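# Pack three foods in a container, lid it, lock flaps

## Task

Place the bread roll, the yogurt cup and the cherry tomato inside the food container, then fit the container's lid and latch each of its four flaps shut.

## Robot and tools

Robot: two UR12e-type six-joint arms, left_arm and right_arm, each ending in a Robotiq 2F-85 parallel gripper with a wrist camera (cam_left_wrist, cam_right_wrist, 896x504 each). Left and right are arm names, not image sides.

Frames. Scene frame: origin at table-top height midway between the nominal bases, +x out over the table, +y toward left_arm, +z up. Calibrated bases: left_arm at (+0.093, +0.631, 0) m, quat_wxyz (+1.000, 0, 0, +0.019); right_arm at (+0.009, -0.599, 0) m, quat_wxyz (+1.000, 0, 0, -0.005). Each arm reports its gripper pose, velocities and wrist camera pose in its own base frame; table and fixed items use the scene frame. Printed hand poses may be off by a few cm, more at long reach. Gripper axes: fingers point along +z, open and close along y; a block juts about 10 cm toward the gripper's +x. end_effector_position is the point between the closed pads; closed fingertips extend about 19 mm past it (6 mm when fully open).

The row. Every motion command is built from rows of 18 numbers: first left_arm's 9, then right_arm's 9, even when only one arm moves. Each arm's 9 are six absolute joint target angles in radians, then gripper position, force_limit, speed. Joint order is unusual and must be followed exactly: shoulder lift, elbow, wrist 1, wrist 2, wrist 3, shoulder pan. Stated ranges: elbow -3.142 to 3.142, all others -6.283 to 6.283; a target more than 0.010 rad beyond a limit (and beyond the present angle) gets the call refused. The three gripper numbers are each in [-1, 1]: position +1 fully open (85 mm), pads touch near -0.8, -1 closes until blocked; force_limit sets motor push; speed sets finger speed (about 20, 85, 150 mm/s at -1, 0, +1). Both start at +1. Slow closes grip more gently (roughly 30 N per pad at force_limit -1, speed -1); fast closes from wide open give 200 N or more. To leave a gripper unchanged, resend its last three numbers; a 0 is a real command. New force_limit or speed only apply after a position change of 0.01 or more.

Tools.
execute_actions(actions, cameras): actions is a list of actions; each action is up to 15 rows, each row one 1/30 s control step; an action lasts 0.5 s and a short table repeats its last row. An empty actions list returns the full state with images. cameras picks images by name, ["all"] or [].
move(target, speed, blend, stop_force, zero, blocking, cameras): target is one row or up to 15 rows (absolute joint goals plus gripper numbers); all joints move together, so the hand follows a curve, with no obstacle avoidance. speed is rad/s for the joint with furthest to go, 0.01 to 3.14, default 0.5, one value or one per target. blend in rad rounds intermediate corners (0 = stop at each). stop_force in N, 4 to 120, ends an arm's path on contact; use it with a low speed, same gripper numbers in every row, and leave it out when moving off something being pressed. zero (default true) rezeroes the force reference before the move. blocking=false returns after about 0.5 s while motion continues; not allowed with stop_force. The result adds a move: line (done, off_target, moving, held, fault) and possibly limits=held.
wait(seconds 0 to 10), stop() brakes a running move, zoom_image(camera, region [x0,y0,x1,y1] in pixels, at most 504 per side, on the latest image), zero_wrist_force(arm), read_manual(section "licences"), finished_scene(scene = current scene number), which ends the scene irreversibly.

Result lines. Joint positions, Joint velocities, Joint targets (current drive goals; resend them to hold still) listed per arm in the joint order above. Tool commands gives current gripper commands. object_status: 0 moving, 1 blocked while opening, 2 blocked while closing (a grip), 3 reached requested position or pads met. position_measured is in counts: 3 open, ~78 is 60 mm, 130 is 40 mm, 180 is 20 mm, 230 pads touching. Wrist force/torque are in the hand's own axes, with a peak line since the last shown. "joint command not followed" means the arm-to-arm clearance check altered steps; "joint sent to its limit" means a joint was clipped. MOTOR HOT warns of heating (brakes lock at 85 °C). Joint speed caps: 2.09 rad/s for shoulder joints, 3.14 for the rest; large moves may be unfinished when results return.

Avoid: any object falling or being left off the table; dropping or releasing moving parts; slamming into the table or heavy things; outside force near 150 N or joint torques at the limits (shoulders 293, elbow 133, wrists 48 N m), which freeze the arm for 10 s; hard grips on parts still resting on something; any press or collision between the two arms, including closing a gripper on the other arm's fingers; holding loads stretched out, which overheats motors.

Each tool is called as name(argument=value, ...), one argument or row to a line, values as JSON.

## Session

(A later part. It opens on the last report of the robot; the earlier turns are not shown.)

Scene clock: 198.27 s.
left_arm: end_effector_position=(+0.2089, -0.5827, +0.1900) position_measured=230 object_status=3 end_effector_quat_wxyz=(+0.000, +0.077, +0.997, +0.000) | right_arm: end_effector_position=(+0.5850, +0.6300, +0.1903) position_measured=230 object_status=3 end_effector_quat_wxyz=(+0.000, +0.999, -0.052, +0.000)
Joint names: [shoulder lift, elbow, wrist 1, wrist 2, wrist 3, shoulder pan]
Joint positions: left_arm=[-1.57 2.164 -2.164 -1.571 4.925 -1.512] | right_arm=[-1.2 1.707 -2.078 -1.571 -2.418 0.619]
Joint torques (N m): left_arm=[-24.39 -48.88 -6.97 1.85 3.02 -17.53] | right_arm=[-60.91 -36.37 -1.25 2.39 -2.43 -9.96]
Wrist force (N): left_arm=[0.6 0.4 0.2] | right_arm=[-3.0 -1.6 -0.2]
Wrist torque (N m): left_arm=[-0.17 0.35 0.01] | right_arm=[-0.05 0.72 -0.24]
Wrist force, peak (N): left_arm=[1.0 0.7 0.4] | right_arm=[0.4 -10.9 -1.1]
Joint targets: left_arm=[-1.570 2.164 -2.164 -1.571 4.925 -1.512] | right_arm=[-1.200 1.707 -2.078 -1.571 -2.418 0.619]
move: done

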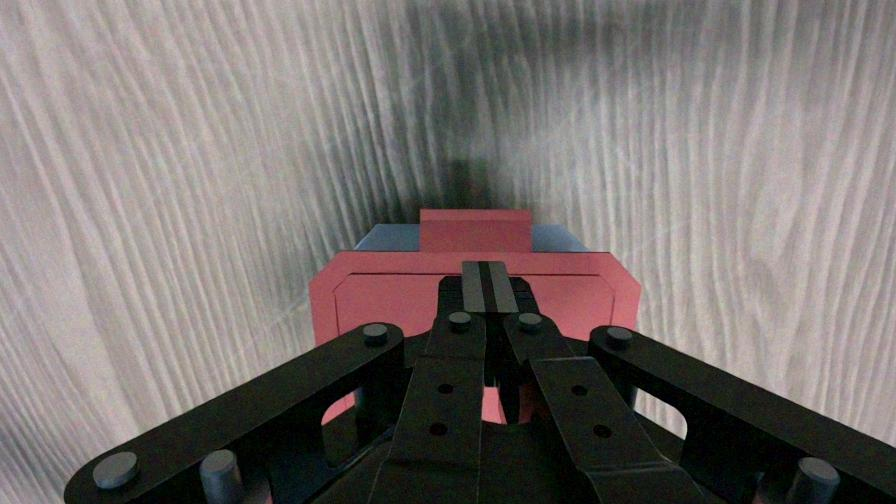

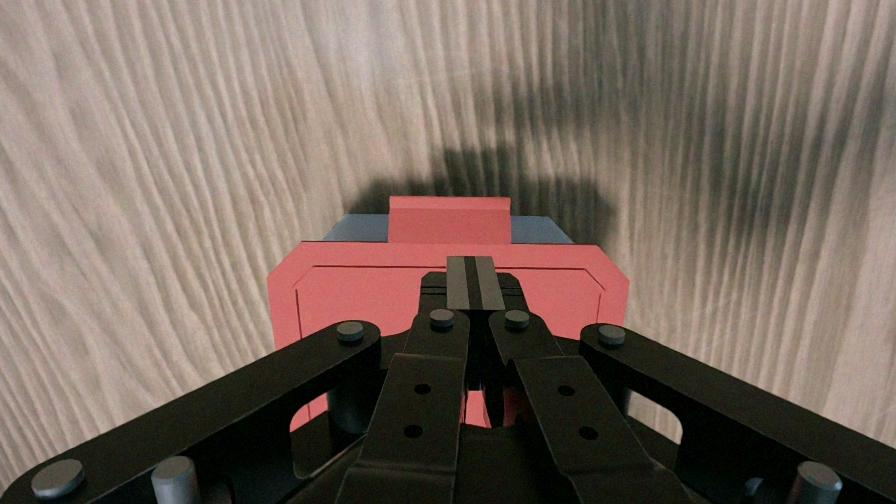

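move(
  target=[-1.4689,2.235,-2.3371,-1.571,4.9251,-1.5117,-1,-0.4,-1,-1.1146,1.7447,-2.2011,-1.571,-2.4132,0.6234,-1,-1,-1],
  speed=0.3,
)

move(
  target=[-1.4239,2.2568,-2.4039,-1.571,4.9251,-1.5117,-1,-0.4,-1,-1.0843,1.762,-2.2487,-1.571,-2.4132,0.6234,-1,-1,-1],
  speed=0.05,
  stop_force=15,
  cameras=["all"],
)

Scene clock: 200.00 s.
left_arm: end_effector_position=(+0.2089, -0.5828, +0.1101) position_measured=230 object_status=3 end_effector_quat_wxyz=(+0.000, +0.077, +0.997, +0.000) | right_arm: end_effector_position=(+0.5898, +0.6385, +0.1102) position_measured=230 object_status=3 end_effector_quat_wxyz=(+0.000, +0.999, -0.052, +0.000)
Joint names: [shoulder lift, elbow, wrist 1, wrist 2, wrist 3, shoulder pan]
Joint positions: left_arm=[-1.469 2.235 -2.337 -1.571 4.925 -1.512] | right_arm=[-1.115 1.745 -2.201 -1.571 -2.413 0.623]
Joint torques (N m): left_arm=[-30.3 -28.79 -6.76 2.15 3.14 -14.67] | right_arm=[-66.42 -34.26 -7.48 1.54 2.58 18.32]
Wrist force (N): left_arm=[0.3 0.7 0.3] | right_arm=[-2.9 -2.1 -1.0]
Wrist torque (N m): left_arm=[-0.11 0.40 0.00] | right_arm=[-0.13 0.66 -0.38]
Wrist force, peak (N): left_arm=[0.7 0.6 -2.0] | right_arm=[-3.5 -2.3 -0.9]
Joint targets: left_arm=[-1.469 2.235 -2.337 -1.571 4.925 -1.512] | right_arm=[-1.115 1.745 -2.201 -1.571 -2.413 0.623]
move: done

Scene clock: 202.23 s.
left_arm: end_effector_position=(+0.2089, -0.5828, +0.0800) position_measured=230 object_status=3 end_effector_quat_wxyz=(+0.000, +0.077, +0.997, +0.000) | right_arm: end_effector_position=(+0.5898, +0.6385, +0.0800) position_measured=230 object_status=3 end_effector_quat_wxyz=(+0.000, +0.999, -0.052, +0.000)
Joint names: [shoulder lift, elbow, wrist 1, wrist 2, wrist 3, shoulder pan]
Joint positions: left_arm=[-1.424 2.257 -2.404 -1.571 4.925 -1.512] | right_arm=[-1.084 1.762 -2.249 -1.571 -2.413 0.623]
Joint torques (N m): left_arm=[-29.99 -26.65 -6.79 1.83 3.3 -8.01] | right_arm=[-66.14 -31.02 -8.27 1.25 1.84 17.52]
Wrist force (N): left_arm=[1.0 0.6 0.1] | right_arm=[-3.2 -2.1 -0.7]
Wrist torque (N m): left_arm=[-0.11 0.41 0.01] | right_arm=[-0.12 0.77 -0.37]
Wrist force, peak (N): left_arm=[2.0 0.8 -0.5] | right_arm=[-3.8 -2.2 -1.0]
Joint targets: left_arm=[-1.424 2.257 -2.404 -1.571 4.925 -1.512] | right_arm=[-1.084 1.762 -2.249 -1.571 -2.413 0.623]
move: done

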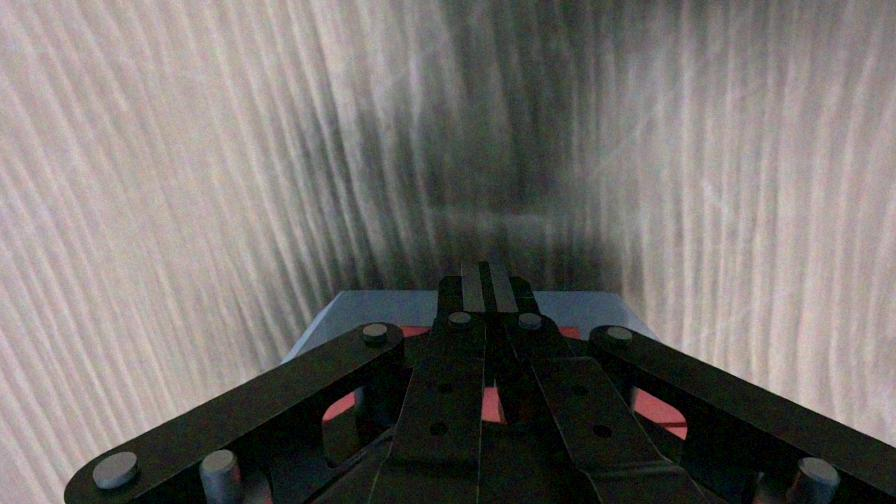

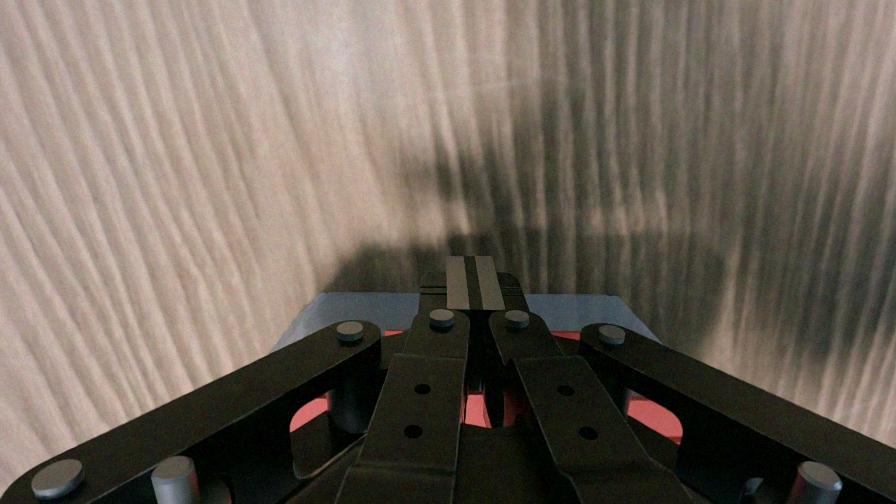

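move(
  target=[-1.4048,2.2433,-2.4095,-1.571,4.9544,-1.4824,-1,-0.4,-1,-1.0941,1.7872,-2.2641,-1.571,-2.399,0.6376,-1,-1,-1],
  speed=0.03,
  stop_force=40,
  cameras=["all"],
)

Scene clock: 203.90 s.
left_arm: end_effector_position=(+0.2139, -0.5836, +0.0789) position_measured=230 object_status=3 end_effector_quat_wxyz=(+0.000, +0.077, +0.997, +0.000) | right_arm: end_effector_position=(+0.5845, +0.6392, +0.0789) position_measured=230 object_status=3 end_effector_quat_wxyz=(+0.000, +0.999, -0.053, +0.000)
Joint names: [shoulder lift, elbow, wrist 1, wrist 2, wrist 3, shoulder pan]
Joint positions: left_arm=[-1.418 2.253 -2.405 -1.571 4.934 -1.503] | right_arm=[-1.087 1.77 -2.254 -1.571 -2.409 0.628]
Joint torques (N m): left_arm=[-50.74 -26.48 -0.92 13.43 -3.12 7.92] | right_arm=[-63.85 -33.26 6.57 8.76 -2.8 13.72]
Wrist force (N): left_arm=[41.0 -3.4 -7.1] | right_arm=[36.2 -3.6 1.3]
Wrist torque (N m): left_arm=[-0.07 0.84 0.17] | right_arm=[-0.13 1.49 -0.28]
Wrist force, peak (N): left_arm=[54.4 0.6 -14.3] | right_arm=[51.3 -4.4 -0.2]
Joint targets: left_arm=[-1.418 2.253 -2.405 -1.571 4.934 -1.503] | right_arm=[-1.087 1.770 -2.254 -1.571 -2.409 0.628]
move: contact (left_arm, right_arm); left_arm: the shoulder pan is farthest, 0.021 rad from its target; right_arm: the elbow is farthest, 0.017 rad from its target

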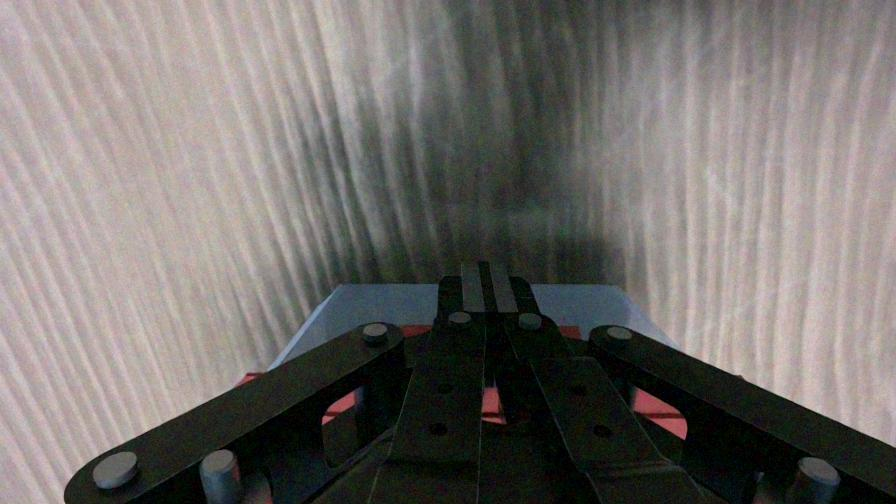

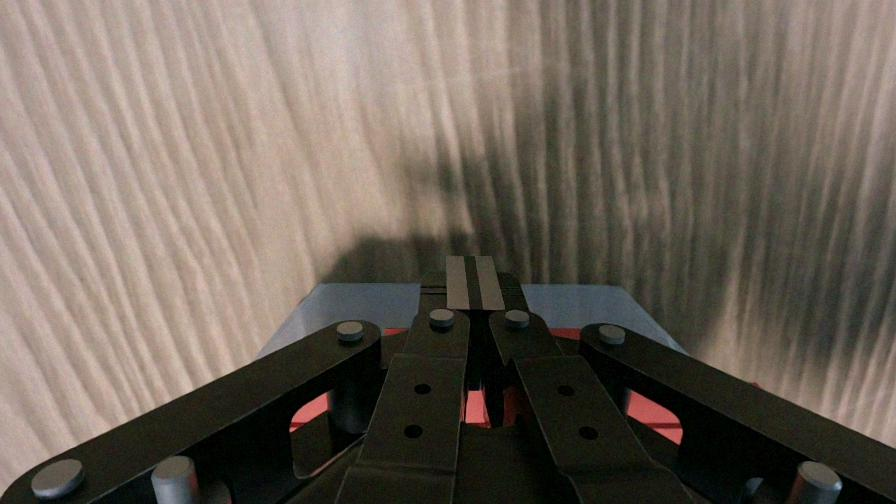

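Retreat and inspect.

move(
  target=[
    [-1.4239,2.2568,-2.4039,-1.571,4.9251,-1.5117,-1,-0.4,-1,-1.0843,1.762,-2.2487,-1.571,-2.4132,0.6234,-1,-1,-1],
    [-1.4689,2.235,-2.3371,-1.571,4.9251,-1.5117,-1,-0.4,-1,-1.1146,1.7447,-2.2011,-1.571,-2.4132,0.6234,-1,-1,-1],
    [-1.5704,2.1636,-2.1642,-1.571,4.9251,-1.5117,-1,-0.4,-1,-1.1995,1.7069,-2.0784,-1.571,-2.4181,0.6185,-1,-1,-1],
  ],
  speed=[0.06,0.15,0.4],
  blend=0.005,
  cameras=["all"],
)

zoom_image(
  camera="cam_left_wrist",
  region=[280, 130, 680, 320],
)

zoom_image(
  camera="cam_right_wrist",
  region=[230, 130, 680, 320],
)

Scene clock: 205.67 s.
left_arm: end_effector_position=(+0.2089, -0.5827, +0.1899) position_measured=230 object_status=3 end_effector_quat_wxyz=(+0.000, +0.077, +0.997, +0.000) | right_arm: end_effector_position=(+0.5849, +0.6299, +0.1899) position_measured=230 object_status=3 end_effector_quat_wxyz=(+0.000, +0.999, -0.052, +0.000)
Joint names: [shoulder lift, elbow, wrist 1, wrist 2, wrist 3, shoulder pan]
Joint positions: left_arm=[-1.57 2.164 -2.164 -1.571 4.925 -1.512] | right_arm=[-1.199 1.707 -2.078 -1.571 -2.418 0.619]
Joint torques (N m): left_arm=[-46.87 -49.6 -0.57 -3.36 -3.24 -17.16] | right_arm=[-84.74 -57.89 -1.19 -1.83 -2.36 -11.26]
Wrist force (N): left_arm=[0.6 0.5 0.0] | right_arm=[-2.6 -1.0 0.0]
Wrist torque (N m): left_arm=[-0.15 0.35 0.14] | right_arm=[0.05 0.66 -0.24]
Wrist force, peak (N): left_arm=[40.7 -3.5 -7.4] | right_arm=[36.1 -3.6 1.0]
Joint targets: left_arm=[-1.570 2.164 -2.164 -1.571 4.925 -1.512] | right_arm=[-1.200 1.707 -2.078 -1.571 -2.418 0.619]
move: done; blend cut to 0.0043 rad at target 1

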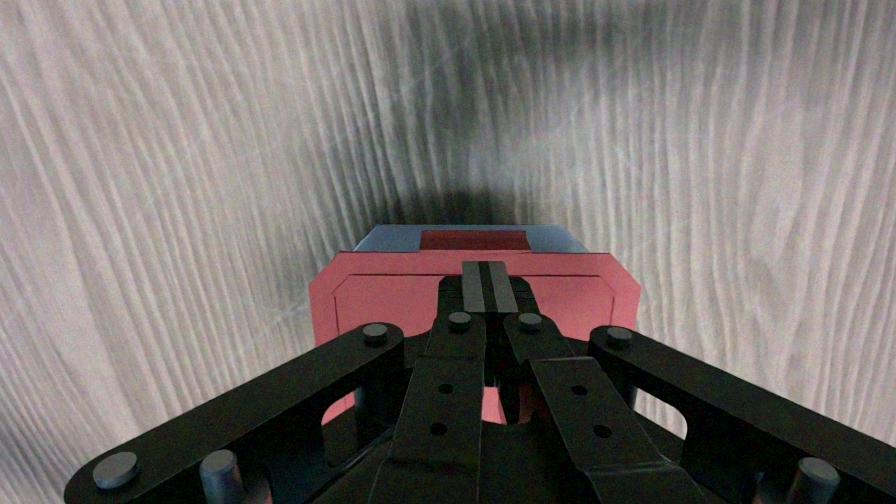

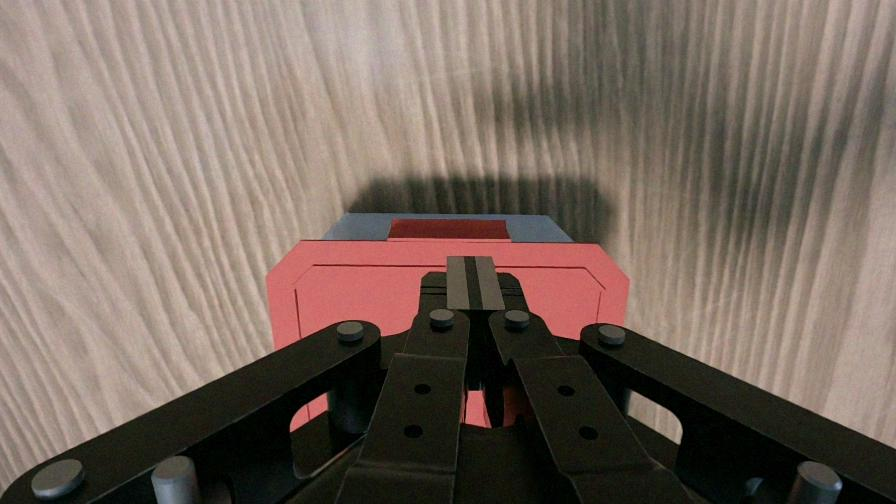

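Scaled by 1.260 from the camera's 896x504 image, which has a finer 1280x720 frame.

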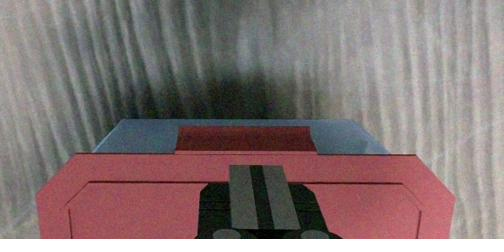

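Scaled by 1.120 from the camera's 896x504 image, which has a finer 1280x720 frame.

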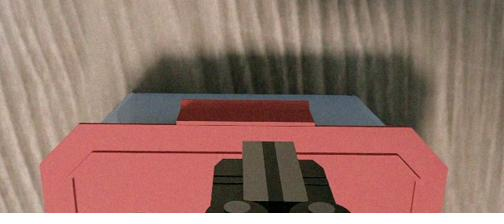

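move(
  target=[-1.584,2.1769,-2.1639,-1.571,0.5035,-1.2205,-1,-0.4,-1,-1.1995,1.7069,-2.0784,-1.571,-2.4181,0.6185,-1,-1,-1],
  speed=2,
  cameras=["cam_left_wrist"],
)

zoom_image(
  camera="cam_left_wrist",
  region=[200, 130, 700, 400],
)

Scene clock: 209.00 s.
left_arm: end_effector_position=(+0.3646, -0.4905, +0.1901) position_measured=230 object_status=3 end_effector_quat_wxyz=(+0.000, +0.759, +0.651, +0.000) | right_arm: end_effector_position=(+0.5849, +0.6299, +0.1900) position_measured=230 object_status=3 end_effector_quat_wxyz=(+0.000, +0.999, -0.052, +0.000)
Joint names: [shoulder lift, elbow, wrist 1, wrist 2, wrist 3, shoulder pan]
Joint positions: left_arm=[-1.584 2.177 -2.164 -1.571 0.504 -1.221] | right_arm=[-1.2 1.707 -2.078 -1.571 -2.418 0.618]
Joint torques (N m): left_arm=[-49.15 -32.98 -0.74 -1.45 -3.06 16.57] | right_arm=[-86.02 -57.83 -1.65 -0.89 -2.38 -11.88]
Wrist force (N): left_arm=[0.4 0.4 0.1] | right_arm=[-2.7 -0.7 0.0]
Wrist torque (N m): left_arm=[-0.19 0.40 0.15] | right_arm=[0.09 0.66 -0.24]
Wrist force, peak (N): left_arm=[0.7 1.0 0.4] | right_arm=[-3.0 -1.0 -0.2]
Joint targets: left_arm=[-1.584 2.177 -2.164 -1.571 0.503 -1.220] | right_arm=[-1.200 1.707 -2.078 -1.571 -2.418 0.619]
move: done
Images, in order (width x height): cam_left_wrist 896x504.

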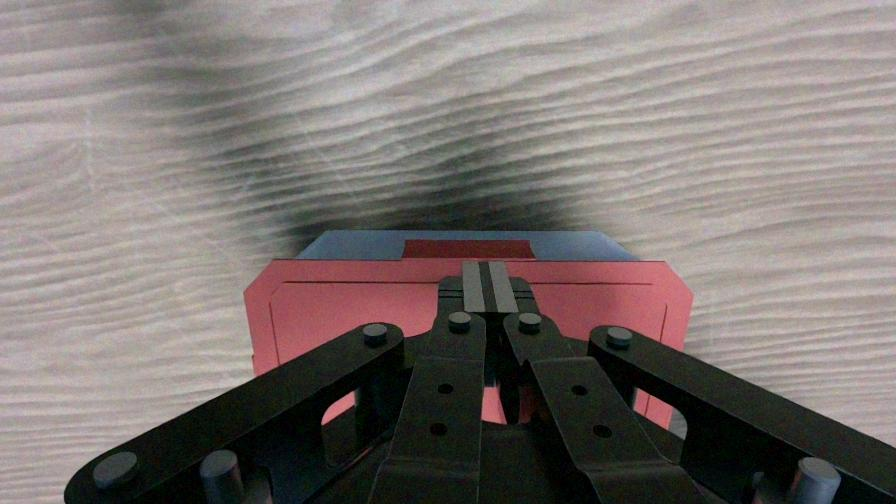

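Scaled by 1.008 from the camera's 896x504 image, which has a finer 1280x720 frame.

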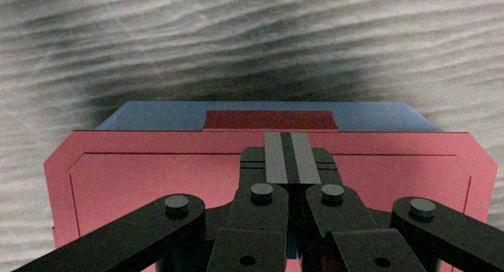

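All four look the same: locked.

finished_scene(
  scene=1,
)

The scene is finished: the task was done.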